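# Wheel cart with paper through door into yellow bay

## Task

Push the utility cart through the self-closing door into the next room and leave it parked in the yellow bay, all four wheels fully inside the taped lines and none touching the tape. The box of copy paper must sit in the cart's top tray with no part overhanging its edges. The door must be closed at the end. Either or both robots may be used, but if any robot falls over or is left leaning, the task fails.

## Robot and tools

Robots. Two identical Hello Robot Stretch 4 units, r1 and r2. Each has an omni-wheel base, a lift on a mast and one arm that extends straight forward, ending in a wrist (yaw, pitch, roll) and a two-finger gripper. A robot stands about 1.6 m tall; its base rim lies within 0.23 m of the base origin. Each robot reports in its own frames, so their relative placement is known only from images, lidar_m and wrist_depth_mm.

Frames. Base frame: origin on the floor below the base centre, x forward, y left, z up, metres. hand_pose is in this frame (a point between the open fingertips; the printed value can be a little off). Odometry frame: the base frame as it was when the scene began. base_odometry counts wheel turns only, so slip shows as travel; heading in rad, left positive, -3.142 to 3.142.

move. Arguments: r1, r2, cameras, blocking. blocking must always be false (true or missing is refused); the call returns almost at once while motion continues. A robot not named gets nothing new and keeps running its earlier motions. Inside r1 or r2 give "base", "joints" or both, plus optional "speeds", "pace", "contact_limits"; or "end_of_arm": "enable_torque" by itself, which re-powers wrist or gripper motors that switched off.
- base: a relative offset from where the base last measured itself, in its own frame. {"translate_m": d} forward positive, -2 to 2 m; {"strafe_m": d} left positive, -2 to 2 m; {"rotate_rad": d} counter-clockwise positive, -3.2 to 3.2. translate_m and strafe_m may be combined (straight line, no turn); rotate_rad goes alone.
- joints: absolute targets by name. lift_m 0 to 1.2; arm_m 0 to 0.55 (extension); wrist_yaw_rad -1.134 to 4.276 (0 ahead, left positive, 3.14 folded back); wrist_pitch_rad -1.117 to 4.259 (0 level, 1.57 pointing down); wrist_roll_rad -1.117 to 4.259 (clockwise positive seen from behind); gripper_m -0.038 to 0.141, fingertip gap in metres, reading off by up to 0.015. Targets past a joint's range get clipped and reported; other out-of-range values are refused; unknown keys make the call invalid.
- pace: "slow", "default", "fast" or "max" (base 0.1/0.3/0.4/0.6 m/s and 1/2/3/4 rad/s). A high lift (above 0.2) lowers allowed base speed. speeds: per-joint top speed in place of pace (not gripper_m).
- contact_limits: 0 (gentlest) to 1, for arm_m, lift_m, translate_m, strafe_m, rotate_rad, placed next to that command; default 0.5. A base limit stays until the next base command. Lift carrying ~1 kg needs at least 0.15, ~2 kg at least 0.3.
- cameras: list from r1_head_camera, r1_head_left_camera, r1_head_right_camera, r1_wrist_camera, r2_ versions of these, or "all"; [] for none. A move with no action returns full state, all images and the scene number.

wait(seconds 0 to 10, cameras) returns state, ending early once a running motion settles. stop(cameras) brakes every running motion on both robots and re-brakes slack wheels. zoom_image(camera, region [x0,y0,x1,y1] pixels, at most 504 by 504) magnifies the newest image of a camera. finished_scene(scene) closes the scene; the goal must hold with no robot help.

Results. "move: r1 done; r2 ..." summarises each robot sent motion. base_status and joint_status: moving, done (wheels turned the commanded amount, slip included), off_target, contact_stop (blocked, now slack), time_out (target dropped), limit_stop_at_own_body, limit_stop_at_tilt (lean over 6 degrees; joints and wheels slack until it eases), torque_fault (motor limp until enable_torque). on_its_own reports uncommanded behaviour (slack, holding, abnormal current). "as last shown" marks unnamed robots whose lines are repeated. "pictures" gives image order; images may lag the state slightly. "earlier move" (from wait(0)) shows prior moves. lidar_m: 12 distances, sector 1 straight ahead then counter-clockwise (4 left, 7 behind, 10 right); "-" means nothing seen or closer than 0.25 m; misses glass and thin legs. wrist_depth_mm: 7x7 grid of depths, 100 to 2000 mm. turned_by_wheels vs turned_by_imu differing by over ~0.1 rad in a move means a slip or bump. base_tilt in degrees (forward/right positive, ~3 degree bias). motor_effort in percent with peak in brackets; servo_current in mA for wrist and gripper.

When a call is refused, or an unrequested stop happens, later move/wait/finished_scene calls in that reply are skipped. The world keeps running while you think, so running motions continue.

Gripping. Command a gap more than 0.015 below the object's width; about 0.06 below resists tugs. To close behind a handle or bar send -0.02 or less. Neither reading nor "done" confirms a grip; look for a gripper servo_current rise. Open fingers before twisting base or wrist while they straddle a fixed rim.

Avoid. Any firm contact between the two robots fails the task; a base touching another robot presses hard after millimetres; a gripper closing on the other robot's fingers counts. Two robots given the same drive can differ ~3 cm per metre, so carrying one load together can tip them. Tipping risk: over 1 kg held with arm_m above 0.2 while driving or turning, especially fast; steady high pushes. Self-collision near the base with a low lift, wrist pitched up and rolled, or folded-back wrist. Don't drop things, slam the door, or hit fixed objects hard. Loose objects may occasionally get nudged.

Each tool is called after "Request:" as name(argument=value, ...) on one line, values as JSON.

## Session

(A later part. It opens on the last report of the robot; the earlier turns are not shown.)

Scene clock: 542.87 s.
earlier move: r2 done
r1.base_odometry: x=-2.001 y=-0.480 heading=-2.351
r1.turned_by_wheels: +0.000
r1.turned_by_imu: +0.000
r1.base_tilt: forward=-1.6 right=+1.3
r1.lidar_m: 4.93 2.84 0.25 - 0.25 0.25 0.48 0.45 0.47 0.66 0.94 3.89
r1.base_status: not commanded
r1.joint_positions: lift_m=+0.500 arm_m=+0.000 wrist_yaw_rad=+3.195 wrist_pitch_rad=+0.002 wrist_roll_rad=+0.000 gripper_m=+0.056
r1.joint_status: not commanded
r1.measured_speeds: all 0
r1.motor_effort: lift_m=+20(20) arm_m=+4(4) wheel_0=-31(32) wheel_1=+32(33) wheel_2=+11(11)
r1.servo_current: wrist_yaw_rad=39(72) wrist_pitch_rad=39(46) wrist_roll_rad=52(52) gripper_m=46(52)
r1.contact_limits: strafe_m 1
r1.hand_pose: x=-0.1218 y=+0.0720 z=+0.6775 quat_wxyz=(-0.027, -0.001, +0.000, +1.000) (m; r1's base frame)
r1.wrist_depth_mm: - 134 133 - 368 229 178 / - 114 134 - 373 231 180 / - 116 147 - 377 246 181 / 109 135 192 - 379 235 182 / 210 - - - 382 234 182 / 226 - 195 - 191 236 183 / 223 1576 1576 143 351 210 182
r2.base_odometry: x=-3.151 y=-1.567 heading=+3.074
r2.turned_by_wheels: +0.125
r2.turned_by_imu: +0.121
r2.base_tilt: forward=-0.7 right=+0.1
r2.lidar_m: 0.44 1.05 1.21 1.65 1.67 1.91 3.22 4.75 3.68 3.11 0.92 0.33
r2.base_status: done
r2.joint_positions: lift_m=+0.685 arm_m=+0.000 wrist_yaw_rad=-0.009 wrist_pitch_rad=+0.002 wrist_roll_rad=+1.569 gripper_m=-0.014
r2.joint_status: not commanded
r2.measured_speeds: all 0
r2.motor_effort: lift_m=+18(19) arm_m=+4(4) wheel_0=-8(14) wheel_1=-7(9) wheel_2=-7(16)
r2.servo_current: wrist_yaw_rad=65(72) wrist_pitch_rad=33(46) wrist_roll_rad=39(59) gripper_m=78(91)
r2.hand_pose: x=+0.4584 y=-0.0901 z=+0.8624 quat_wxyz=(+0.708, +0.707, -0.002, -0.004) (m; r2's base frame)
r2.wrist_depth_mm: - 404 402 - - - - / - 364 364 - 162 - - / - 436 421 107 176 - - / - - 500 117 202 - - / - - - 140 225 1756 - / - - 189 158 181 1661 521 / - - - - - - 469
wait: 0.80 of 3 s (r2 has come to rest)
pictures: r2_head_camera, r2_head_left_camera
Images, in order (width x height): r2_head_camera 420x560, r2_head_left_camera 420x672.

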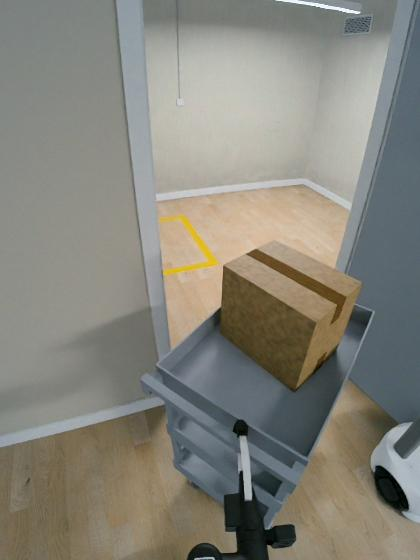

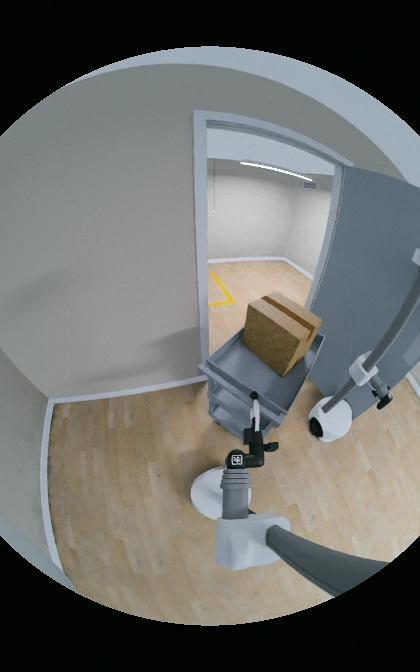

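Request:
move(r2={"base":{"translate_m":0.2},"contact_limits":{"translate_m":0.3},"pace":"slow"}, blocking=false)

Request:
wait(seconds=5, cameras=["r2_head_camera","r2_head_left_camera"])

Scene clock: 549.23 s.
move: r2 moving
r1: as last shown
r1.lidar_m: 4.91 2.78 0.25 - 0.25 0.25 0.46 0.45 0.50 0.65 0.95 3.97
r1.motor_effort: lift_m=+20(20) arm_m=+4(4) wheel_0=-32(32) wheel_1=+32(32) wheel_2=+11(11)
r1.servo_current: wrist_yaw_rad=52(59) wrist_pitch_rad=46(46) wrist_roll_rad=65(72) gripper_m=33(46)
r1.contact_limits: strafe_m 1
r1.wrist_depth_mm: - 134 133 - 370 229 178 / - 114 133 - 375 232 180 / - 116 147 - 379 246 181 / 109 135 192 - 379 234 182 / 210 - - - 382 235 183 / 225 - 194 - 190 235 183 / 223 1537 1537 143 353 211 182
r2.base_odometry: x=-3.163 y=-1.566 heading=+3.074
r2.turned_by_wheels: +0.000
r2.turned_by_imu: +0.001
r2.base_tilt: forward=-0.8 right=+0.1
r2.lidar_m: 0.46 1.05 1.21 1.67 1.66 1.88 3.21 4.76 3.68 3.08 0.91 0.33
r2.base_status: translate_m moving
r2.joint_positions: lift_m=+0.685 arm_m=+0.000 wrist_yaw_rad=-0.009 wrist_pitch_rad=+0.002 wrist_roll_rad=+1.569 gripper_m=-0.014
r2.joint_status: not commanded
r2.measured_speeds: translate_m=+0.048 strafe_m=+0.000 rotate_rad=+0.001 lift_m=+0.000 arm_m=+0.000 wrist_yaw_rad=+0.006 wrist_pitch_rad=+0.000 wrist_roll_rad=+0.000
r2.motor_effort: lift_m=+19(19) arm_m=+4(4) wheel_0=+5(7) wheel_1=+5(6) wheel_2=-12(14)
r2.servo_current: wrist_yaw_rad=59(65) wrist_pitch_rad=46(52) wrist_roll_rad=46(59) gripper_m=85(85)
r2.contact_limits: translate_m 0.3
r2.hand_pose: x=+0.4585 y=-0.0901 z=+0.8624 quat_wxyz=(+0.708, +0.707, -0.002, -0.004) (m; r2's base frame)
r2.wrist_depth_mm: - 389 384 - - - - / - 359 362 - - - - / - 433 418 - 170 - - / - - 504 113 187 - - / - - - 130 220 1756 - / - - 189 152 180 1756 512 / - - - - - - 466
pictures: none

Scene clock: 552.03 s.
earlier move: r2 done
r1.base_odometry: x=-2.001 y=-0.480 heading=-2.351
r1.turned_by_wheels: +0.000
r1.turned_by_imu: +0.000
r1.base_tilt: forward=-1.6 right=+1.3
r1.lidar_m: 4.93 2.78 0.25 - 0.25 0.25 0.49 0.43 0.51 0.83 2.88 3.89
r1.base_status: not commanded
r1.joint_positions: lift_m=+0.500 arm_m=+0.000 wrist_yaw_rad=+3.195 wrist_pitch_rad=+0.002 wrist_roll_rad=+0.000 gripper_m=+0.056
r1.joint_status: not commanded
r1.measured_speeds: all 0
r1.motor_effort: lift_m=+20(20) arm_m=+4(4) wheel_0=-31(32) wheel_1=+32(32) wheel_2=+11(11)
r1.servo_current: wrist_yaw_rad=59(72) wrist_pitch_rad=39(52) wrist_roll_rad=46(72) gripper_m=39(46)
r1.contact_limits: strafe_m 1
r1.hand_pose: x=-0.1218 y=+0.0720 z=+0.6775 quat_wxyz=(-0.027, -0.001, +0.000, +1.000) (m; r1's base frame)
r1.wrist_depth_mm: - 134 133 - 370 229 178 / - 114 134 - 375 231 180 / - 116 147 - 377 244 181 / 109 135 193 - 377 235 182 / 210 530 - - 382 235 182 / 215 525 194 - 191 235 182 / 214 163 1537 143 353 210 182
r2.base_odometry: x=-3.350 y=-1.554 heading=+3.074
r2.turned_by_wheels: +0.000
r2.turned_by_imu: +0.002
r2.base_tilt: forward=-0.7 right=+0.1
r2.lidar_m: 0.46 0.87 0.97 1.66 1.71 1.96 3.32 4.94 3.61 0.88 0.80 0.34
r2.base_status: done
r2.joint_positions: lift_m=+0.685 arm_m=+0.000 wrist_yaw_rad=+0.001 wrist_pitch_rad=+0.002 wrist_roll_rad=+1.569 gripper_m=-0.014
r2.joint_status: not commanded
r2.measured_speeds: all 0
r2.motor_effort: lift_m=+19(19) arm_m=+4(4) wheel_0=+5(15) wheel_1=+5(9) wheel_2=-7(14)
r2.servo_current: wrist_yaw_rad=46(72) wrist_pitch_rad=39(52) wrist_roll_rad=46(59) gripper_m=85(91)
r2.contact_limits: translate_m 0.3
r2.hand_pose: x=+0.4593 y=-0.0872 z=+0.8624 quat_wxyz=(+0.708, +0.707, +0.001, -0.001) (m; r2's base frame)
r2.wrist_depth_mm: 327 317 309 - - - - / - 377 364 106 - - - / - - 492 - - - - / - - - - - - - / - - - - - - - / - - 186 - - 1537 484 / - - - - - - -
wait: 2.80 of 5 s (r2 has come to rest)
pictures: r2_head_camera, r2_head_left_camera
Images, in order (width x height): r2_head_camera 420x560, r2_head_left_camera 420x672.

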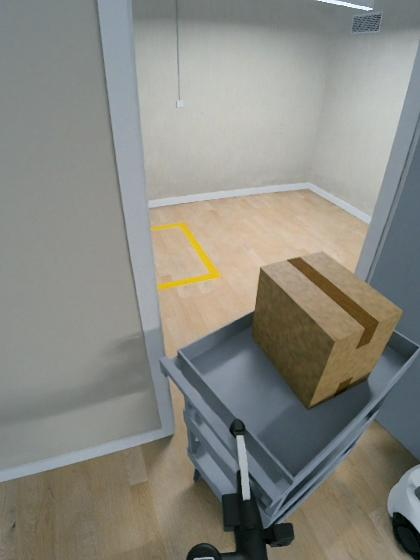

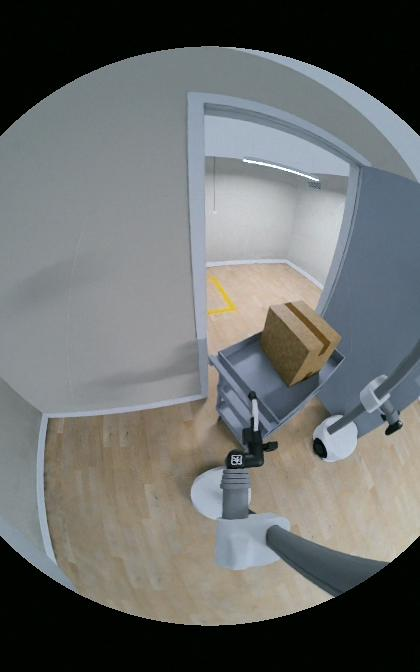

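Request:
move(r2={"base":{"translate_m":-0.45},"contact_limits":{"translate_m":0.4},"pace":"slow"}, blocking=false)

Request:
wait(seconds=6.5, cameras=["r2_head_camera","r2_head_left_camera"])

Scene clock: 564.73 s.
move: r2 moving
r1: as last shown
r1.lidar_m: 4.92 2.78 0.25 - 0.25 0.25 0.50 0.44 0.47 0.83 2.88 3.89
r1.servo_current: wrist_yaw_rad=65(65) wrist_pitch_rad=39(46) wrist_roll_rad=65(65) gripper_m=39(46)
r1.contact_limits: strafe_m 1
r1.wrist_depth_mm: - 134 133 - 370 229 179 / - 114 134 - 373 231 180 / - 116 147 - 377 245 181 / 109 135 192 - 379 234 181 / 210 - - - 384 236 182 / 216 535 193 - 191 236 182 / 214 512 1499 143 353 210 182
r2.base_odometry: x=-3.338 y=-1.555 heading=+3.074
r2.turned_by_wheels: +0.000
r2.turned_by_imu: +0.000
r2.base_tilt: forward=-0.7 right=+0.1
r2.lidar_m: 0.44 0.88 1.03 1.69 1.74 1.98 3.33 4.91 3.62 0.88 0.84 0.35
r2.base_status: translate_m moving
r2.joint_positions: lift_m=+0.685 arm_m=+0.000 wrist_yaw_rad=+0.001 wrist_pitch_rad=+0.002 wrist_roll_rad=+1.569 gripper_m=-0.014
r2.joint_status: not commanded
r2.measured_speeds: translate_m=-0.049 strafe_m=+0.000 rotate_rad=-0.003 lift_m=+0.000 arm_m=+0.000 wrist_yaw_rad=+0.000 wrist_pitch_rad=+0.000 wrist_roll_rad=+0.000
r2.motor_effort: lift_m=+19(19) arm_m=+4(4) wheel_0=-6(8) wheel_1=-7(7) wheel_2=+10(11)
r2.servo_current: wrist_yaw_rad=39(52) wrist_pitch_rad=39(46) wrist_roll_rad=39(52) gripper_m=85(85)
r2.contact_limits: translate_m 0.4
r2.hand_pose: x=+0.4593 y=-0.0872 z=+0.8624 quat_wxyz=(+0.708, +0.707, +0.001, -0.001) (m; r2's base frame)
r2.wrist_depth_mm: 327 317 309 - - - - / - 379 368 107 - - - / - - 488 - - - - / - - - - - - - / - - - - - 1661 - / - - 185 - 158 1537 488 / - - - - - - -
pictures: none

Scene clock: 570.03 s.
earlier move: r2 done
r1.base_odometry: x=-2.001 y=-0.480 heading=-2.351
r1.turned_by_wheels: +0.000
r1.turned_by_imu: +0.000
r1.base_tilt: forward=-1.6 right=+1.3
r1.lidar_m: 4.94 2.80 0.25 - 0.25 0.25 0.47 1.32 0.42 0.50 0.99 3.90
r1.base_status: not commanded
r1.joint_positions: lift_m=+0.500 arm_m=+0.000 wrist_yaw_rad=+3.195 wrist_pitch_rad=+0.002 wrist_roll_rad=+0.000 gripper_m=+0.056
r1.joint_status: not commanded
r1.measured_speeds: all 0
r1.motor_effort: lift_m=+20(20) arm_m=+4(4) wheel_0=-32(32) wheel_1=+32(33) wheel_2=+11(11)
r1.servo_current: wrist_yaw_rad=39(78) wrist_pitch_rad=39(52) wrist_roll_rad=46(72) gripper_m=46(46)
r1.contact_limits: strafe_m 1
r1.hand_pose: x=-0.1218 y=+0.0720 z=+0.6775 quat_wxyz=(-0.027, -0.001, +0.000, +1.000) (m; r1's base frame)
r1.wrist_depth_mm: - 134 133 - 368 230 178 / - 114 133 - 373 232 180 / - 116 147 - 379 246 181 / 109 135 191 - 379 234 182 / 209 - - - 382 235 182 / 225 - 193 - 191 235 183 / 223 1499 1499 143 351 211 182
r2.base_odometry: x=-2.902 y=-1.584 heading=+3.074
r2.turned_by_wheels: +0.000
r2.turned_by_imu: +0.000
r2.base_tilt: forward=-0.7 right=+0.1
r2.lidar_m: 0.44 0.59 1.49 1.61 1.58 1.82 3.05 4.49 3.77 3.17 1.06 0.37
r2.base_status: done
r2.joint_positions: lift_m=+0.685 arm_m=+0.000 wrist_yaw_rad=-0.002 wrist_pitch_rad=+0.002 wrist_roll_rad=+1.569 gripper_m=-0.014
r2.joint_status: not commanded
r2.measured_speeds: all 0
r2.motor_effort: lift_m=+19(19) arm_m=-4(4) wheel_0=-6(13) wheel_1=-4(10) wheel_2=+7(13)
r2.servo_current: wrist_yaw_rad=39(59) wrist_pitch_rad=46(46) wrist_roll_rad=52(65) gripper_m=85(91)
r2.contact_limits: translate_m 0.4
r2.hand_pose: x=+0.4591 y=-0.0881 z=+0.8624 quat_wxyz=(+0.708, +0.707, +0.000, -0.002) (m; r2's base frame)
r2.wrist_depth_mm: 1499 445 449 - - - - / - 377 375 102 167 - - / - 421 413 111 180 - - / - - 484 128 200 - - / - - 580 144 226 1863 - / - - 181 163 182 - 521 / - - - - - - 480
wait: 5.30 of 6.5 s (r2 has come to rest)
pictures: r2_head_camera, r2_head_left_camera
Images, in order (width x height): r2_head_camera 420x560, r2_head_left_camera 420x672.

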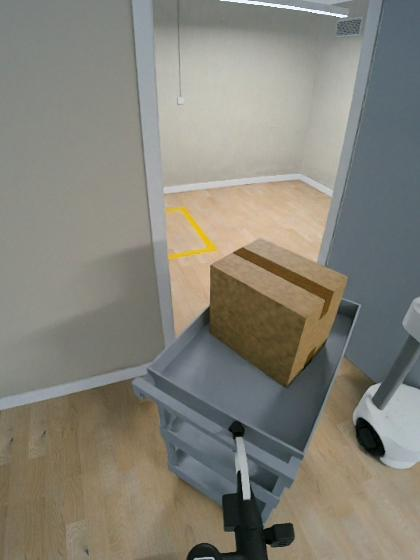

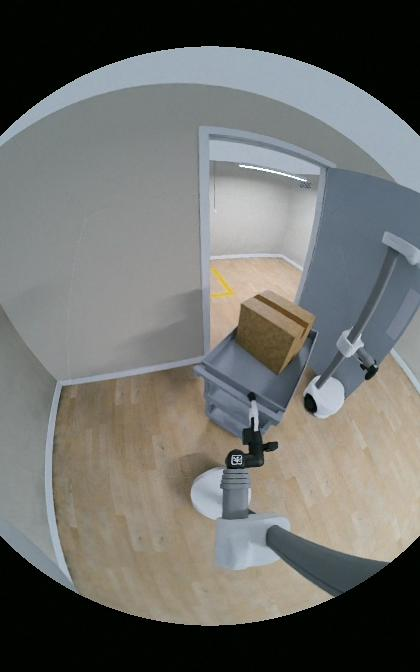

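Request:
move(r2={"base":{"translate_m":-0.4,"strafe_m":-0.25},"contact_limits":{"translate_m":0.4},"pace":"slow"}, blocking=false)

Request:
wait(seconds=7, cameras=["r2_head_camera","r2_head_left_camera"])

Scene clock: 574.67 s.
move: r2 moving
r1: as last shown
r1.lidar_m: 4.93 2.79 0.25 - 0.25 0.25 0.45 1.31 0.44 0.49 1.00 3.90
r1.motor_effort: lift_m=+20(20) arm_m=+4(4) wheel_0=-31(32) wheel_1=+32(33) wheel_2=+11(11)
r1.servo_current: wrist_yaw_rad=46(65) wrist_pitch_rad=46(46) wrist_roll_rad=46(65) gripper_m=39(52)
r1.contact_limits: strafe_m 1
r1.wrist_depth_mm: - 134 133 - 370 229 178 / - 114 133 - 377 231 180 / - 116 147 - 375 246 182 / 109 135 191 - 379 234 182 / 209 - - - 382 235 183 / 226 - 194 - 191 235 182 / 223 1537 1537 143 351 211 182
r2.base_odometry: x=-2.889 y=-1.578 heading=+3.074
r2.turned_by_wheels: +0.001
r2.turned_by_imu: +0.001
r2.base_tilt: forward=-0.6 right=+0.0
r2.lidar_m: 0.46 0.58 1.49 1.62 1.59 1.83 3.04 4.50 3.74 3.17 1.06 0.35
r2.base_status: translate_m moving; strafe_m moving
r2.joint_positions: lift_m=+0.685 arm_m=+0.000 wrist_yaw_rad=+0.000 wrist_pitch_rad=+0.002 wrist_roll_rad=+1.569 gripper_m=-0.014
r2.joint_status: not commanded
r2.measured_speeds: translate_m=-0.047 strafe_m=-0.029 rotate_rad=+0.002 lift_m=+0.000 arm_m=+0.000 wrist_yaw_rad=+0.012 wrist_pitch_rad=+0.000 wrist_roll_rad=+0.000
r2.motor_effort: lift_m=+19(19) arm_m=-4(4) wheel_0=+4(5) wheel_1=-7(9) wheel_2=+10(13)
r2.servo_current: wrist_yaw_rad=39(52) wrist_pitch_rad=39(46) wrist_roll_rad=46(52) gripper_m=85(85)
r2.contact_limits: translate_m 0.4
r2.hand_pose: x=+0.4593 y=-0.0874 z=+0.8624 quat_wxyz=(+0.708, +0.707, +0.001, -0.001) (m; r2's base frame)
r2.wrist_depth_mm: - 442 439 - - - - / - 375 370 103 169 - - / - 424 413 110 180 - - / - - 484 127 200 - - / - - 591 140 225 - - / - - 183 161 181 - 521 / - - - - - - 480
pictures: none

Scene clock: 580.03 s.
earlier move: r2 done
r1.base_odometry: x=-2.001 y=-0.480 heading=-2.351
r1.turned_by_wheels: +0.000
r1.turned_by_imu: +0.000
r1.base_tilt: forward=-1.6 right=+1.3
r1.lidar_m: 4.93 2.81 0.25 - 0.25 0.25 0.50 1.32 1.22 0.46 0.55 1.23
r1.base_status: not commanded
r1.joint_positions: lift_m=+0.500 arm_m=+0.000 wrist_yaw_rad=+3.195 wrist_pitch_rad=+0.002 wrist_roll_rad=+0.000 gripper_m=+0.056
r1.joint_status: not commanded
r1.measured_speeds: all 0
r1.motor_effort: lift_m=+20(20) arm_m=+4(4) wheel_0=-32(32) wheel_1=+32(33) wheel_2=+11(11)
r1.servo_current: wrist_yaw_rad=59(72) wrist_pitch_rad=46(59) wrist_roll_rad=46(72) gripper_m=39(52)
r1.contact_limits: strafe_m 1
r1.hand_pose: x=-0.1218 y=+0.0720 z=+0.6775 quat_wxyz=(-0.027, -0.001, +0.000, +1.000) (m; r1's base frame)
r1.wrist_depth_mm: - 133 134 - 370 230 179 / - 114 134 - 375 232 180 / - 116 147 - 375 246 181 / 110 135 192 - 382 234 182 / 210 - - - 382 235 182 / 225 - 193 - 190 236 182 / 224 1499 1537 143 355 211 182
r2.base_odometry: x=-2.486 y=-1.362 heading=+3.075
r2.turned_by_wheels: +0.000
r2.turned_by_imu: +0.003
r2.base_tilt: forward=-0.7 right=+0.0
r2.lidar_m: 0.41 0.44 1.99 1.71 1.70 1.97 3.31 4.05 3.64 3.05 3.04 0.39
r2.base_status: done
r2.joint_positions: lift_m=+0.685 arm_m=+0.000 wrist_yaw_rad=+0.006 wrist_pitch_rad=+0.002 wrist_roll_rad=+1.569 gripper_m=-0.014
r2.joint_status: not commanded
r2.measured_speeds: all 0
r2.motor_effort: lift_m=+19(19) arm_m=-4(4) wheel_0=+6(13) wheel_1=-3(9) wheel_2=+6(14)
r2.servo_current: wrist_yaw_rad=59(65) wrist_pitch_rad=46(52) wrist_roll_rad=46(59) gripper_m=78(91)
r2.contact_limits: translate_m 0.4
r2.hand_pose: x=+0.4598 y=-0.0857 z=+0.8624 quat_wxyz=(+0.708, +0.707, +0.003, +0.001) (m; r2's base frame)
r2.wrist_depth_mm: - - - 155 155 220 1098 / - - - 158 217 238 222 / 1661 - 640 163 222 - - / 1708 436 430 167 227 831 - / - 462 455 171 232 842 - / 1499 492 473 176 181 - - / - 121 - - - - -
wait: 5.37 of 7 s (r2 has come to rest)
pictures: r2_head_camera, r2_head_left_camera
Images, in order (width x height): r2_head_camera 420x560, r2_head_left_camera 420x672.

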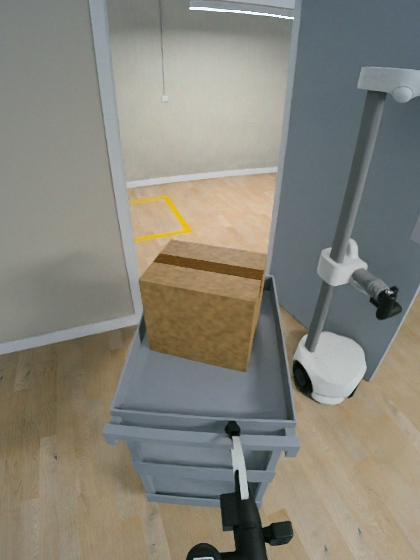

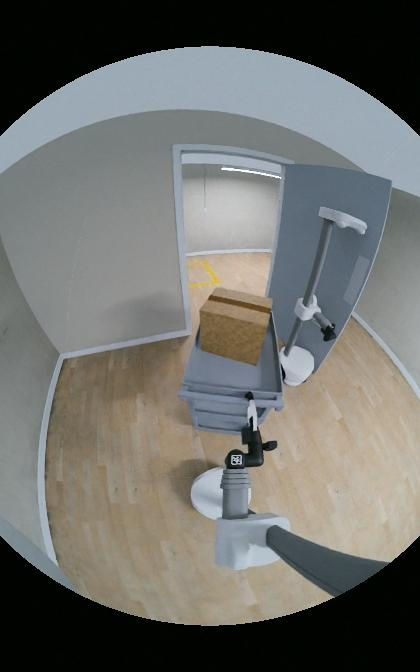

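Request:
move(r2={"base":{"translate_m":0.35},"contact_limits":{"translate_m":0.3},"pace":"slow"}, blocking=false)

Request:
wait(seconds=6, cameras=["r2_head_camera","r2_head_left_camera"])

Scene clock: 589.00 s.
move: r2 moving
r1: as last shown
r1.lidar_m: 4.91 2.82 0.25 - 0.25 0.25 0.46 1.30 1.24 0.47 0.57 1.24
r1.motor_effort: lift_m=+20(20) arm_m=+4(4) wheel_0=-32(32) wheel_1=+32(32) wheel_2=+11(11)
r1.servo_current: wrist_yaw_rad=46(59) wrist_pitch_rad=46(46) wrist_roll_rad=52(59) gripper_m=46(46)
r1.contact_limits: strafe_m 1
r1.wrist_depth_mm: - 133 133 - 368 229 178 / - 114 134 - 375 232 180 / - 116 147 - 375 246 181 / 109 135 192 - 379 235 182 / 209 - - - 379 235 182 / 226 - 194 - 191 235 182 / 224 1537 1537 143 353 211 182
r2.base_odometry: x=-2.498 y=-1.361 heading=+3.075
r2.turned_by_wheels: +0.000
r2.turned_by_imu: +0.001
r2.base_tilt: forward=-0.7 right=+0.1
r2.lidar_m: 0.42 0.45 1.98 1.70 1.69 1.94 3.31 4.06 3.63 3.05 3.05 0.43
r2.base_status: translate_m moving
r2.joint_positions: lift_m=+0.685 arm_m=+0.000 wrist_yaw_rad=+0.004 wrist_pitch_rad=+0.002 wrist_roll_rad=+1.569 gripper_m=-0.014
r2.joint_status: not commanded
r2.measured_speeds: translate_m=+0.048 strafe_m=+0.000 rotate_rad=-0.002 lift_m=+0.000 arm_m=+0.000 wrist_yaw_rad=+0.000 wrist_pitch_rad=+0.000 wrist_roll_rad=+0.000
r2.motor_effort: lift_m=+19(19) arm_m=-4(4) wheel_0=+10(13) wheel_1=+8(8) wheel_2=-12(12)
r2.servo_current: wrist_yaw_rad=59(59) wrist_pitch_rad=33(52) wrist_roll_rad=39(52) gripper_m=85(85)
r2.contact_limits: translate_m 0.3
r2.hand_pose: x=+0.4597 y=-0.0863 z=+0.8624 quat_wxyz=(+0.708, +0.707, +0.002, +0.001) (m; r2's base frame)
r2.wrist_depth_mm: - - - 156 156 221 976 / - - - 160 217 238 224 / 1756 - - 164 222 - - / 1708 436 433 167 228 - - / - 459 455 171 232 842 - / 1618 492 189 175 182 - - / - 122 508 - - - -
pictures: none

Scene clock: 593.30 s.
earlier move: r2 done
r1.base_odometry: x=-2.001 y=-0.480 heading=-2.351
r1.turned_by_wheels: +0.000
r1.turned_by_imu: +0.000
r1.base_tilt: forward=-1.6 right=+1.3
r1.lidar_m: 4.93 2.79 0.25 - 0.25 0.25 0.48 1.31 0.48 0.48 0.60 3.88
r1.base_status: not commanded
r1.joint_positions: lift_m=+0.500 arm_m=+0.000 wrist_yaw_rad=+3.195 wrist_pitch_rad=+0.002 wrist_roll_rad=+0.000 gripper_m=+0.056
r1.joint_status: not commanded
r1.measured_speeds: all 0
r1.motor_effort: lift_m=+20(20) arm_m=+4(4) wheel_0=-32(32) wheel_1=+32(33) wheel_2=+11(11)
r1.servo_current: wrist_yaw_rad=46(65) wrist_pitch_rad=33(46) wrist_roll_rad=52(72) gripper_m=46(46)
r1.contact_limits: strafe_m 1
r1.hand_pose: x=-0.1218 y=+0.0720 z=+0.6775 quat_wxyz=(-0.027, -0.001, +0.000, +1.000) (m; r1's base frame)
r1.wrist_depth_mm: - 133 133 - 368 229 178 / - 114 134 - 373 231 180 / - 116 147 - 377 245 181 / 109 135 191 - 384 234 182 / 210 - - - 384 235 182 / 225 - 194 - 190 235 182 / 223 1537 1537 143 355 211 183
r2.base_odometry: x=-2.835 y=-1.338 heading=+3.074
r2.turned_by_wheels: +0.000
r2.turned_by_imu: -0.002
r2.base_tilt: forward=-0.7 right=+0.0
r2.lidar_m: 0.39 0.42 1.61 1.80 1.81 2.09 3.50 4.39 3.52 2.93 0.91 0.43
r2.base_status: done
r2.joint_positions: lift_m=+0.685 arm_m=+0.000 wrist_yaw_rad=-0.007 wrist_pitch_rad=+0.002 wrist_roll_rad=+1.569 gripper_m=-0.014
r2.joint_status: not commanded
r2.measured_speeds: all 0
r2.motor_effort: lift_m=+19(19) arm_m=+4(4) wheel_0=+3(13) wheel_1=+4(8) wheel_2=-9(16)
r2.servo_current: wrist_yaw_rad=52(72) wrist_pitch_rad=46(52) wrist_roll_rad=52(65) gripper_m=78(85)
r2.contact_limits: translate_m 0.3
r2.hand_pose: x=+0.4586 y=-0.0896 z=+0.8624 quat_wxyz=(+0.708, +0.707, -0.002, -0.003) (m; r2's base frame)
r2.wrist_depth_mm: - - - 177 185 - 1118 / - - - 176 236 244 244 / - - - 176 236 1618 - / - - 521 235 236 820 - / - 442 439 175 235 - - / - 459 187 175 181 - - / - 473 466 - 233 - -
wait: 4.30 of 6 s (r2 has come to rest)
pictures: r2_head_camera, r2_head_left_camera
Images, in order (width x height): r2_head_camera 420x560, r2_head_left_camera 420x672.

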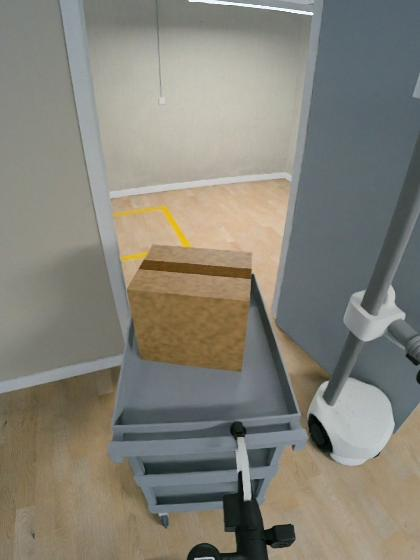

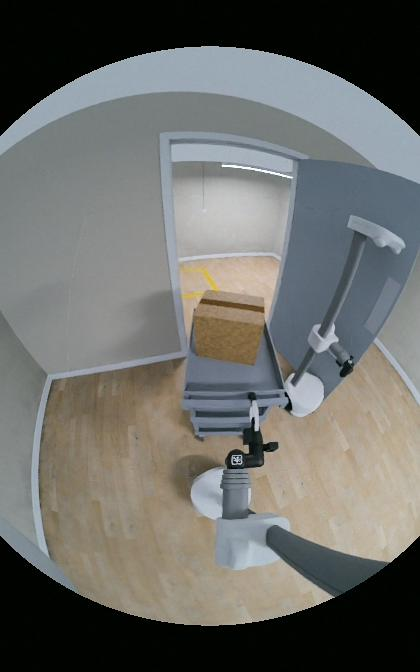

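Request:
move(r2={"base":{"translate_m":0.22},"contact_limits":{"translate_m":0.3},"pace":"slow"}, blocking=false)

Request:
wait(seconds=5, cameras=["r2_head_camera","r2_head_left_camera"])

Scene clock: 601.40 s.
move: r2 moving
r1: as last shown
r1.lidar_m: 4.93 2.79 0.25 - 0.25 0.25 0.48 1.32 0.49 0.49 0.57 3.91
r1.motor_effort: lift_m=+20(20) arm_m=+4(4) wheel_0=-31(32) wheel_1=+32(32) wheel_2=+11(11)
r1.servo_current: wrist_yaw_rad=59(65) wrist_pitch_rad=46(52) wrist_roll_rad=52(65) gripper_m=39(46)
r1.contact_limits: strafe_m 1
r1.wrist_depth_mm: - 134 134 - 368 229 179 / - 114 134 - 373 231 180 / - 116 147 - 377 245 181 / 109 135 191 - 379 234 182 / 210 - - - 379 235 182 / 226 - 194 - 191 235 183 / 222 1537 1499 143 353 211 182
r2.base_odometry: x=-2.847 y=-1.337 heading=+3.074
r2.turned_by_wheels: +0.000
r2.turned_by_imu: +0.000
r2.base_tilt: forward=-0.7 right=+0.0
r2.lidar_m: 0.40 0.39 1.62 1.84 1.82 2.10 3.50 4.38 3.52 2.93 0.93 0.42
r2.base_status: translate_m moving
r2.joint_positions: lift_m=+0.685 arm_m=+0.000 wrist_yaw_rad=-0.007 wrist_pitch_rad=+0.002 wrist_roll_rad=+1.569 gripper_m=-0.014
r2.joint_status: not commanded
r2.measured_speeds: translate_m=+0.048 strafe_m=+0.000 rotate_rad=-0.001 lift_m=+0.000 arm_m=+0.000 wrist_yaw_rad=+0.000 wrist_pitch_rad=+0.000 wrist_roll_rad=+0.000
r2.motor_effort: lift_m=+19(19) arm_m=+4(4) wheel_0=+4(9) wheel_1=+7(7) wheel_2=-13(15)
r2.servo_current: wrist_yaw_rad=59(65) wrist_pitch_rad=46(46) wrist_roll_rad=46(59) gripper_m=78(85)
r2.contact_limits: translate_m 0.3
r2.hand_pose: x=+0.4586 y=-0.0896 z=+0.8624 quat_wxyz=(+0.708, +0.707, -0.002, -0.003) (m; r2's base frame)
r2.wrist_depth_mm: - - - 179 186 - 1118 / - - - 178 238 246 246 / - - - 177 236 1576 - / - - 544 235 237 842 - / - 442 439 176 236 - - / - 455 187 175 182 - - / - 469 462 - 233 - -
pictures: none

Scene clock: 604.37 s.
earlier move: r2 done
r1.base_odometry: x=-2.001 y=-0.480 heading=-2.351
r1.turned_by_wheels: +0.000
r1.turned_by_imu: +0.000
r1.base_tilt: forward=-1.6 right=+1.3
r1.lidar_m: 4.95 2.78 0.25 - 0.25 0.25 0.48 0.70 0.52 0.49 0.70 3.93
r1.base_status: not commanded
r1.joint_positions: lift_m=+0.500 arm_m=+0.000 wrist_yaw_rad=+3.195 wrist_pitch_rad=+0.002 wrist_roll_rad=+0.000 gripper_m=+0.056
r1.joint_status: not commanded
r1.measured_speeds: all 0
r1.motor_effort: lift_m=+20(20) arm_m=+4(4) wheel_0=-31(32) wheel_1=+32(33) wheel_2=+11(11)
r1.servo_current: wrist_yaw_rad=39(72) wrist_pitch_rad=46(52) wrist_roll_rad=39(65) gripper_m=39(46)
r1.contact_limits: strafe_m 1
r1.hand_pose: x=-0.1218 y=+0.0720 z=+0.6775 quat_wxyz=(-0.027, -0.001, +0.000, +1.000) (m; r1's base frame)
r1.wrist_depth_mm: - 134 133 - 370 229 178 / - 114 133 - 375 231 180 / - 116 147 - 377 247 181 / 109 134 191 - 382 234 182 / 210 - - - 379 236 183 / 226 - 193 - 191 235 182 / 223 1537 1537 143 351 211 182
r2.base_odometry: x=-3.054 y=-1.324 heading=+3.075
r2.turned_by_wheels: +0.000
r2.turned_by_imu: +0.001
r2.base_tilt: forward=-0.6 right=+0.1
r2.lidar_m: 0.34 0.36 1.39 1.88 1.88 2.13 3.61 4.59 3.39 2.89 0.74 0.44
r2.base_status: done
r2.joint_positions: lift_m=+0.685 arm_m=+0.000 wrist_yaw_rad=-0.002 wrist_pitch_rad=+0.002 wrist_roll_rad=+1.569 gripper_m=-0.014
r2.joint_status: not commanded
r2.measured_speeds: all 0
r2.motor_effort: lift_m=+19(19) arm_m=+4(4) wheel_0=+5(11) wheel_1=+5(8) wheel_2=-6(15)
r2.servo_current: wrist_yaw_rad=46(72) wrist_pitch_rad=46(52) wrist_roll_rad=39(65) gripper_m=78(85)
r2.contact_limits: translate_m 0.3
r2.hand_pose: x=+0.4591 y=-0.0879 z=+0.8624 quat_wxyz=(+0.708, +0.707, +0.000, -0.001) (m; r2's base frame)
r2.wrist_depth_mm: - - - 206 - - - / - - - 202 262 272 272 / - - - 193 255 1576 1138 / - - - 187 247 1661 - / - - 433 182 237 831 - / - 430 187 176 180 - - / - 436 439 - 226 124 -
wait: 2.97 of 5 s (r2 has come to rest)
pictures: r2_head_camera, r2_head_left_camera
Images, in order (width x height): r2_head_camera 420x560, r2_head_left_camera 420x672.

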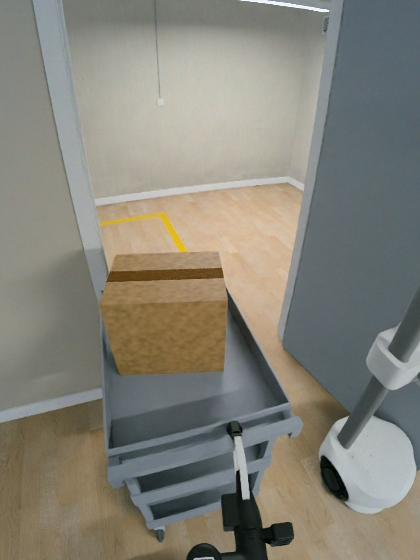

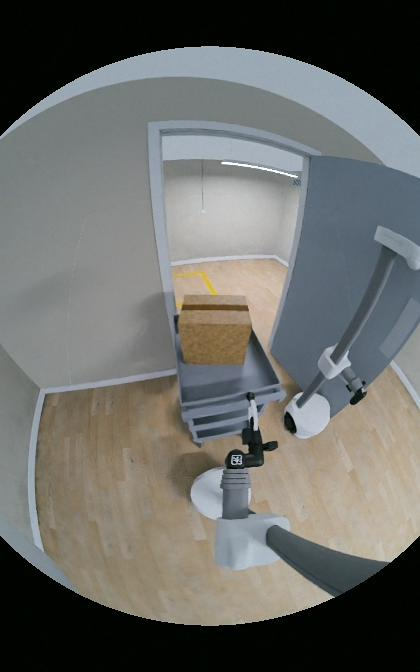

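Request:
move(r2={"base":{"translate_m":-0.08,"strafe_m":0.14},"contact_limits":{"strafe_m":0.4},"pace":"slow"}, blocking=false)

Request:
wait(seconds=4, cameras=["r2_head_camera","r2_head_left_camera"])

Scene clock: 614.23 s.
move: r2 moving
r1: as last shown
r1.lidar_m: 4.93 2.81 0.25 - 0.25 0.25 0.48 0.73 0.55 0.52 0.69 3.87
r1.motor_effort: lift_m=+20(20) arm_m=+4(4) wheel_0=-32(32) wheel_1=+32(32) wheel_2=+11(11)
r1.servo_current: wrist_yaw_rad=59(72) wrist_pitch_rad=46(46) wrist_roll_rad=39(59) gripper_m=39(46)
r1.contact_limits: strafe_m 1
r1.wrist_depth_mm: - 133 134 - 370 230 178 / - 114 133 - 373 231 180 / - 116 147 - 377 245 182 / 109 135 191 - 379 235 182 / 209 - - - 382 235 183 / 226 - 194 - 191 235 182 / 224 1499 1537 143 353 210 182
r2.base_odometry: x=-3.049 y=-1.335 heading=+3.075
r2.turned_by_wheels: +0.000
r2.turned_by_imu: +0.001
r2.base_tilt: forward=-0.7 right=+0.1
r2.lidar_m: 0.36 0.38 1.40 1.88 1.87 2.11 3.63 4.59 3.46 2.87 0.77 0.45
r2.base_status: translate_m moving; strafe_m moving
r2.joint_positions: lift_m=+0.685 arm_m=+0.000 wrist_yaw_rad=-0.002 wrist_pitch_rad=+0.002 wrist_roll_rad=+1.569 gripper_m=-0.014
r2.joint_status: not commanded
r2.measured_speeds: translate_m=-0.024 strafe_m=+0.042 rotate_rad=-0.003 lift_m=+0.000 arm_m=+0.000 wrist_yaw_rad=+0.000 wrist_pitch_rad=+0.000 wrist_roll_rad=+0.000
r2.motor_effort: lift_m=+19(19) arm_m=+3(4) wheel_0=-12(12) wheel_1=+7(8) wheel_2=+10(10)
r2.servo_current: wrist_yaw_rad=46(46) wrist_pitch_rad=46(46) wrist_roll_rad=39(59) gripper_m=72(85)
r2.contact_limits: strafe_m 0.4
r2.hand_pose: x=+0.4591 y=-0.0879 z=+0.8624 quat_wxyz=(+0.708, +0.707, +0.000, -0.001) (m; r2's base frame)
r2.wrist_depth_mm: - - - 206 208 - - / - - - 202 264 270 272 / - - - 193 255 1708 1182 / - - - 187 247 854 - / - - 436 182 239 842 - / - 436 186 176 182 - - / - 436 439 - 227 123 -
pictures: none

Scene clock: 616.63 s.
earlier move: r2 done
r1.base_odometry: x=-2.001 y=-0.480 heading=-2.351
r1.turned_by_wheels: +0.000
r1.turned_by_imu: +0.000
r1.base_tilt: forward=-1.6 right=+1.3
r1.lidar_m: 4.94 2.80 0.25 - 0.25 0.25 0.48 0.74 0.62 0.64 0.84 3.89
r1.base_status: not commanded
r1.joint_positions: lift_m=+0.500 arm_m=+0.000 wrist_yaw_rad=+3.195 wrist_pitch_rad=+0.002 wrist_roll_rad=+0.000 gripper_m=+0.056
r1.joint_status: not commanded
r1.measured_speeds: all 0
r1.motor_effort: lift_m=+20(20) arm_m=+4(4) wheel_0=-32(32) wheel_1=+32(32) wheel_2=+11(11)
r1.servo_current: wrist_yaw_rad=52(72) wrist_pitch_rad=39(52) wrist_roll_rad=52(72) gripper_m=46(52)
r1.contact_limits: strafe_m 1
r1.hand_pose: x=-0.1218 y=+0.0720 z=+0.6775 quat_wxyz=(-0.027, -0.001, +0.000, +1.000) (m; r1's base frame)
r1.wrist_depth_mm: - 134 133 - 368 230 178 / - 114 133 - 377 233 180 / - 116 147 - 377 245 181 / 109 135 191 - 377 234 182 / 211 - - - 384 235 183 / 226 - 194 - 191 236 183 / 223 1537 1537 143 351 211 182
r2.base_odometry: x=-2.984 y=-1.468 heading=+3.076
r2.turned_by_wheels: +0.001
r2.turned_by_imu: +0.000
r2.base_tilt: forward=-0.6 right=+0.0
r2.lidar_m: 0.40 0.41 1.43 1.71 1.71 1.98 3.31 4.56 3.61 3.02 0.91 0.43
r2.base_status: done
r2.joint_positions: lift_m=+0.685 arm_m=+0.000 wrist_yaw_rad=+0.001 wrist_pitch_rad=+0.002 wrist_roll_rad=+1.569 gripper_m=-0.014
r2.joint_status: not commanded
r2.measured_speeds: all 0
r2.motor_effort: lift_m=+19(19) arm_m=+4(4) wheel_0=-4(15) wheel_1=+4(8) wheel_2=+11(11)
r2.servo_current: wrist_yaw_rad=52(59) wrist_pitch_rad=39(46) wrist_roll_rad=52(65) gripper_m=78(85)
r2.contact_limits: strafe_m 0.4
r2.hand_pose: x=+0.4594 y=-0.0871 z=+0.8624 quat_wxyz=(+0.708, +0.707, +0.001, +0.000) (m; r2's base frame)
r2.wrist_depth_mm: - - - 170 192 236 1060 / - - - 171 231 1397 260 / - - - 172 232 820 - / - 559 436 233 234 831 - / - 455 445 174 235 842 - / - 473 186 176 182 - - / - 139 480 - - - -
wait: 2.40 of 4 s (r2 has come to rest)
pictures: r2_head_camera, r2_head_left_camera
Images, in order (width x height): r2_head_camera 420x560, r2_head_left_camera 420x672.

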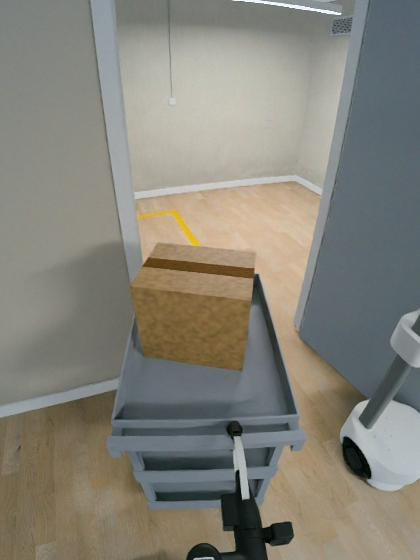

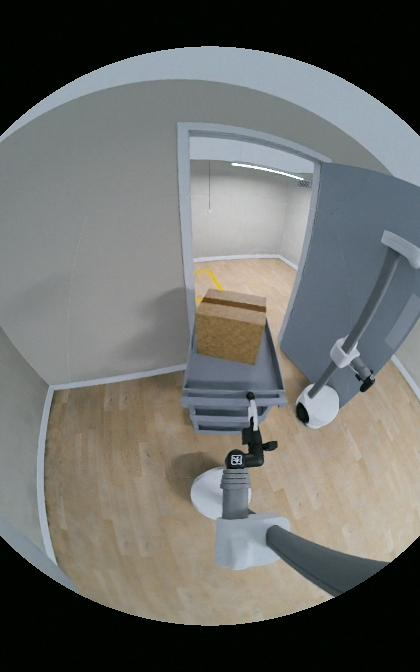

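Request:
move(r2={"base":{"translate_m":0.0,"strafe_m":0.15},"contact_limits":{"strafe_m":0.4},"pace":"slow"}, blocking=false)

Request:
wait(seconds=4)

Request:
move(r2={"base":{"translate_m":0.3,"strafe_m":-0.08},"contact_limits":{"translate_m":0.3},"pace":"slow"}, blocking=false)

Request:
wait(seconds=6, cameras=["r2_head_camera","r2_head_left_camera"])

Scene clock: 624.03 s.
move: r2 moving
r1: as last shown
r1.lidar_m: 4.94 2.81 0.25 - 0.25 0.26 0.48 0.74 0.64 0.63 0.90 3.88
r1.servo_current: wrist_yaw_rad=46(59) wrist_pitch_rad=39(46) wrist_roll_rad=59(59) gripper_m=39(46)
r1.contact_limits: strafe_m 1
r1.wrist_depth_mm: - 134 133 - 368 230 179 / - 114 134 - 373 232 180 / - 116 147 - 377 246 182 / 109 135 192 - 382 234 183 / 211 - - - 382 235 183 / 226 - 194 - 191 236 182 / 223 1537 1537 143 355 211 182
r2.base_odometry: x=-2.985 y=-1.483 heading=+3.076
r2.turned_by_wheels: +0.000
r2.turned_by_imu: +0.000
r2.base_tilt: forward=-0.6 right=+0.1
r2.lidar_m: 0.40 0.40 1.43 1.71 1.72 1.93 3.32 4.55 3.65 3.04 0.91 0.44
r2.base_status: translate_m moving; strafe_m moving
r2.joint_positions: lift_m=+0.685 arm_m=+0.000 wrist_yaw_rad=+0.001 wrist_pitch_rad=+0.002 wrist_roll_rad=+1.569 gripper_m=-0.014
r2.joint_status: not commanded
r2.measured_speeds: translate_m=+0.000 strafe_m=+0.056 rotate_rad=+0.002 lift_m=+0.000 arm_m=+0.000 wrist_yaw_rad=-0.006 wrist_pitch_rad=+0.000 wrist_roll_rad=+0.000
r2.motor_effort: lift_m=+19(19) arm_m=+4(4) wheel_0=-12(12) wheel_1=+6(8) wheel_2=+0(9)
r2.servo_current: wrist_yaw_rad=46(59) wrist_pitch_rad=39(46) wrist_roll_rad=39(59) gripper_m=72(85)
r2.contact_limits: strafe_m 0.4
r2.hand_pose: x=+0.4594 y=-0.0872 z=+0.8624 quat_wxyz=(+0.708, +0.707, +0.001, -0.001) (m; r2's base frame)
r2.wrist_depth_mm: - - - 171 180 236 1060 / - - - 172 232 237 263 / - - - 173 233 831 - / - - 433 233 234 831 - / - 455 445 174 236 842 - / - 473 186 176 182 - - / - 139 484 - - - -
pictures: none

Scene clock: 626.17 s.
earlier move: r2 done
r1.base_odometry: x=-2.001 y=-0.480 heading=-2.351
r1.turned_by_wheels: +0.000
r1.turned_by_imu: +0.000
r1.base_tilt: forward=-1.6 right=+1.3
r1.lidar_m: 4.94 2.81 0.25 - 0.25 0.25 0.48 1.33 0.71 0.72 1.03 3.90
r1.base_status: not commanded
r1.joint_positions: lift_m=+0.500 arm_m=+0.000 wrist_yaw_rad=+3.195 wrist_pitch_rad=+0.002 wrist_roll_rad=+0.000 gripper_m=+0.056
r1.joint_status: not commanded
r1.measured_speeds: all 0
r1.motor_effort: lift_m=+20(20) arm_m=+4(4) wheel_0=-31(32) wheel_1=+32(33) wheel_2=+11(11)
r1.servo_current: wrist_yaw_rad=46(72) wrist_pitch_rad=46(52) wrist_roll_rad=59(65) gripper_m=46(46)
r1.contact_limits: strafe_m 1
r1.hand_pose: x=-0.1218 y=+0.0720 z=+0.6775 quat_wxyz=(-0.027, -0.001, +0.000, +1.000) (m; r1's base frame)
r1.wrist_depth_mm: - 134 133 - 373 229 178 / - 114 134 - 373 231 180 / - 116 147 - 379 245 182 / 109 135 192 - 377 235 182 / 209 - - - 382 235 183 / 225 - 194 - 190 235 182 / 223 1499 1537 143 351 211 182
r2.base_odometry: x=-2.994 y=-1.618 heading=+3.076
r2.turned_by_wheels: +0.000
r2.turned_by_imu: +0.000
r2.base_tilt: forward=-0.7 right=+0.0
r2.lidar_m: 0.40 0.46 1.34 1.55 1.56 1.79 3.03 4.61 3.79 3.14 1.05 0.41
r2.base_status: done
r2.joint_positions: lift_m=+0.685 arm_m=+0.000 wrist_yaw_rad=-0.006 wrist_pitch_rad=+0.002 wrist_roll_rad=+1.569 gripper_m=-0.014
r2.joint_status: not commanded
r2.measured_speeds: all 0
r2.motor_effort: lift_m=+19(19) arm_m=+4(4) wheel_0=-4(13) wheel_1=+5(8) wheel_2=+0(9)
r2.servo_current: wrist_yaw_rad=52(65) wrist_pitch_rad=39(46) wrist_roll_rad=46(59) gripper_m=78(85)
r2.contact_limits: strafe_m 0.4
r2.hand_pose: x=+0.4587 y=-0.0892 z=+0.8624 quat_wxyz=(+0.708, +0.707, -0.001, -0.003) (m; r2's base frame)
r2.wrist_depth_mm: - - - 150 174 212 213 / - - - 156 211 668 - / - - 504 160 218 - - / - 436 433 165 226 831 - / - - 466 170 232 - - / - 488 186 175 182 - - / - - - - - - -
wait: 2.13 of 4 s (r2 has come to rest)
pictures: none

Scene clock: 626.67 s.
move: r2 moving
r1: as last shown
r1.lidar_m: 4.92 2.79 0.25 - 0.25 0.25 0.48 1.30 0.70 0.72 1.01 3.89
r1.motor_effort: lift_m=+20(20) arm_m=+4(4) wheel_0=-31(32) wheel_1=+32(32) wheel_2=+11(11)
r1.servo_current: wrist_yaw_rad=59(65) wrist_pitch_rad=46(46) wrist_roll_rad=39(65) gripper_m=39(46)
r1.contact_limits: strafe_m 1
r1.wrist_depth_mm: - 134 134 - 368 229 179 / - 114 134 - 375 231 180 / - 116 147 - 377 244 181 / 110 135 192 - 382 234 182 / 209 - - - 379 236 183 / 225 - 194 - 190 236 182 / 223 1499 1576 143 355 211 182
r2.base_odometry: x=-3.005 y=-1.614 heading=+3.076
r2.turned_by_wheels: +0.000
r2.turned_by_imu: +0.000
r2.base_tilt: forward=-0.7 right=+0.1
r2.lidar_m: 0.42 0.44 1.35 1.60 1.60 1.81 3.03 4.62 3.79 3.16 1.04 0.41
r2.base_status: translate_m moving; strafe_m moving
r2.joint_positions: lift_m=+0.685 arm_m=+0.000 wrist_yaw_rad=-0.006 wrist_pitch_rad=+0.002 wrist_roll_rad=+1.569 gripper_m=-0.014
r2.joint_status: not commanded
r2.measured_speeds: translate_m=+0.049 strafe_m=-0.012 rotate_rad=+0.002 lift_m=+0.000 arm_m=+0.000 wrist_yaw_rad=+0.000 wrist_pitch_rad=+0.000 wrist_roll_rad=+0.000
r2.motor_effort: lift_m=+19(19) arm_m=+3(4) wheel_0=+7(10) wheel_1=+7(7) wheel_2=-16(17)
r2.servo_current: wrist_yaw_rad=52(59) wrist_pitch_rad=39(52) wrist_roll_rad=39(59) gripper_m=78(85)
r2.contact_limits: translate_m 0.3
r2.hand_pose: x=+0.4587 y=-0.0892 z=+0.8624 quat_wxyz=(+0.708, +0.707, -0.001, -0.003) (m; r2's base frame)
r2.wrist_depth_mm: - - - 151 170 213 213 / - - - 154 211 778 - / - - 525 159 217 - - / - 436 427 164 224 831 - / - 473 462 170 231 854 - / - 484 187 174 182 - - / - 124 517 - - - -
pictures: none

Scene clock: 629.07 s.
earlier move: r2 contact_stop
r1.base_odometry: x=-2.001 y=-0.480 heading=-2.351
r1.turned_by_wheels: +0.000
r1.turned_by_imu: +0.000
r1.base_tilt: forward=-1.6 right=+1.3
r1.lidar_m: 4.93 2.79 0.25 - 0.25 0.25 0.48 0.83 0.68 0.68 0.93 3.91
r1.base_status: not commanded
r1.joint_positions: lift_m=+0.500 arm_m=+0.000 wrist_yaw_rad=+3.195 wrist_pitch_rad=+0.002 wrist_roll_rad=+0.000 gripper_m=+0.056
r1.joint_status: not commanded
r1.measured_speeds: all 0
r1.motor_effort: lift_m=+20(20) arm_m=+4(4) wheel_0=-32(32) wheel_1=+32(32) wheel_2=+11(11)
r1.servo_current: wrist_yaw_rad=33(72) wrist_pitch_rad=39(52) wrist_roll_rad=46(65) gripper_m=39(46)
r1.contact_limits: strafe_m 1
r1.hand_pose: x=-0.1218 y=+0.0720 z=+0.6775 quat_wxyz=(-0.027, -0.001, +0.000, +1.000) (m; r1's base frame)
r1.wrist_depth_mm: - 133 133 - 368 229 179 / - 114 134 - 375 231 180 / - 116 147 - 377 245 181 / 109 135 192 - 382 234 182 / 209 - - - 384 236 182 / 225 - 194 - 191 235 182 / 224 1537 1537 143 353 211 182
r2.base_odometry: x=-3.164 y=-1.551 heading=+3.025
r2.turned_by_wheels: -0.051
r2.turned_by_imu: -0.076
r2.base_tilt: forward=-0.7 right=+0.1
r2.lidar_m: 0.34 0.36 1.14 1.71 1.68 1.85 2.89 4.75 3.84 3.09 0.90 0.47
r2.base_status: translate_m contact_stop (by the wheels' count: +0.175 of +0.300); strafe_m contact_stop (by the wheels' count: -0.055 of -0.080)
r2.joint_positions: lift_m=+0.685 arm_m=+0.000 wrist_yaw_rad=-0.003 wrist_pitch_rad=+0.002 wrist_roll_rad=+1.569 gripper_m=-0.014
r2.joint_status: not commanded
r2.measured_speeds: all 0
r2.on_its_own: the wheels are slack since a contact_stop
r2.motor_effort: lift_m=+19(19) arm_m=+4(4) wheel_0=+0(15) wheel_1=+0(8) wheel_2=+0(26)
r2.servo_current: wrist_yaw_rad=46(130) wrist_pitch_rad=46(52) wrist_roll_rad=46(59) gripper_m=59(85)
r2.contact_limits: translate_m 0.3
r2.hand_pose: x=+0.4590 y=-0.0883 z=+0.8624 quat_wxyz=(+0.708, +0.707, +0.000, -0.002) (m; r2's base frame)
r2.wrist_depth_mm: - - - 203 207 - 1098 / - - - 198 259 270 270 / - - - 190 253 1756 1138 / - - - 185 245 842 - / - 452 436 181 238 842 - / - 439 186 175 181 - - / - 439 439 - 227 - -
wait: 2.40 of 6 s (r2 has come to rest)
pictures: r2_head_camera, r2_head_left_camera
Images, in order (width x height): r2_head_camera 420x560, r2_head_left_camera 420x672.

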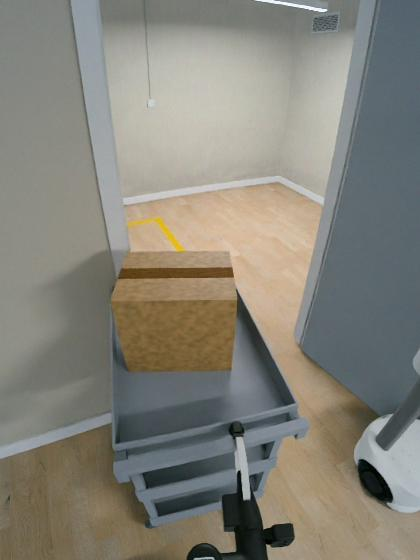

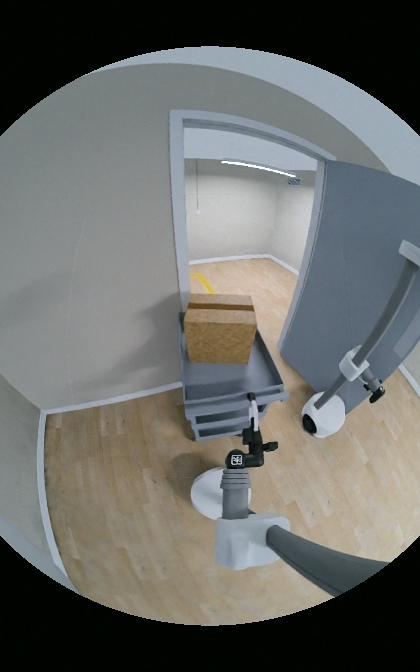

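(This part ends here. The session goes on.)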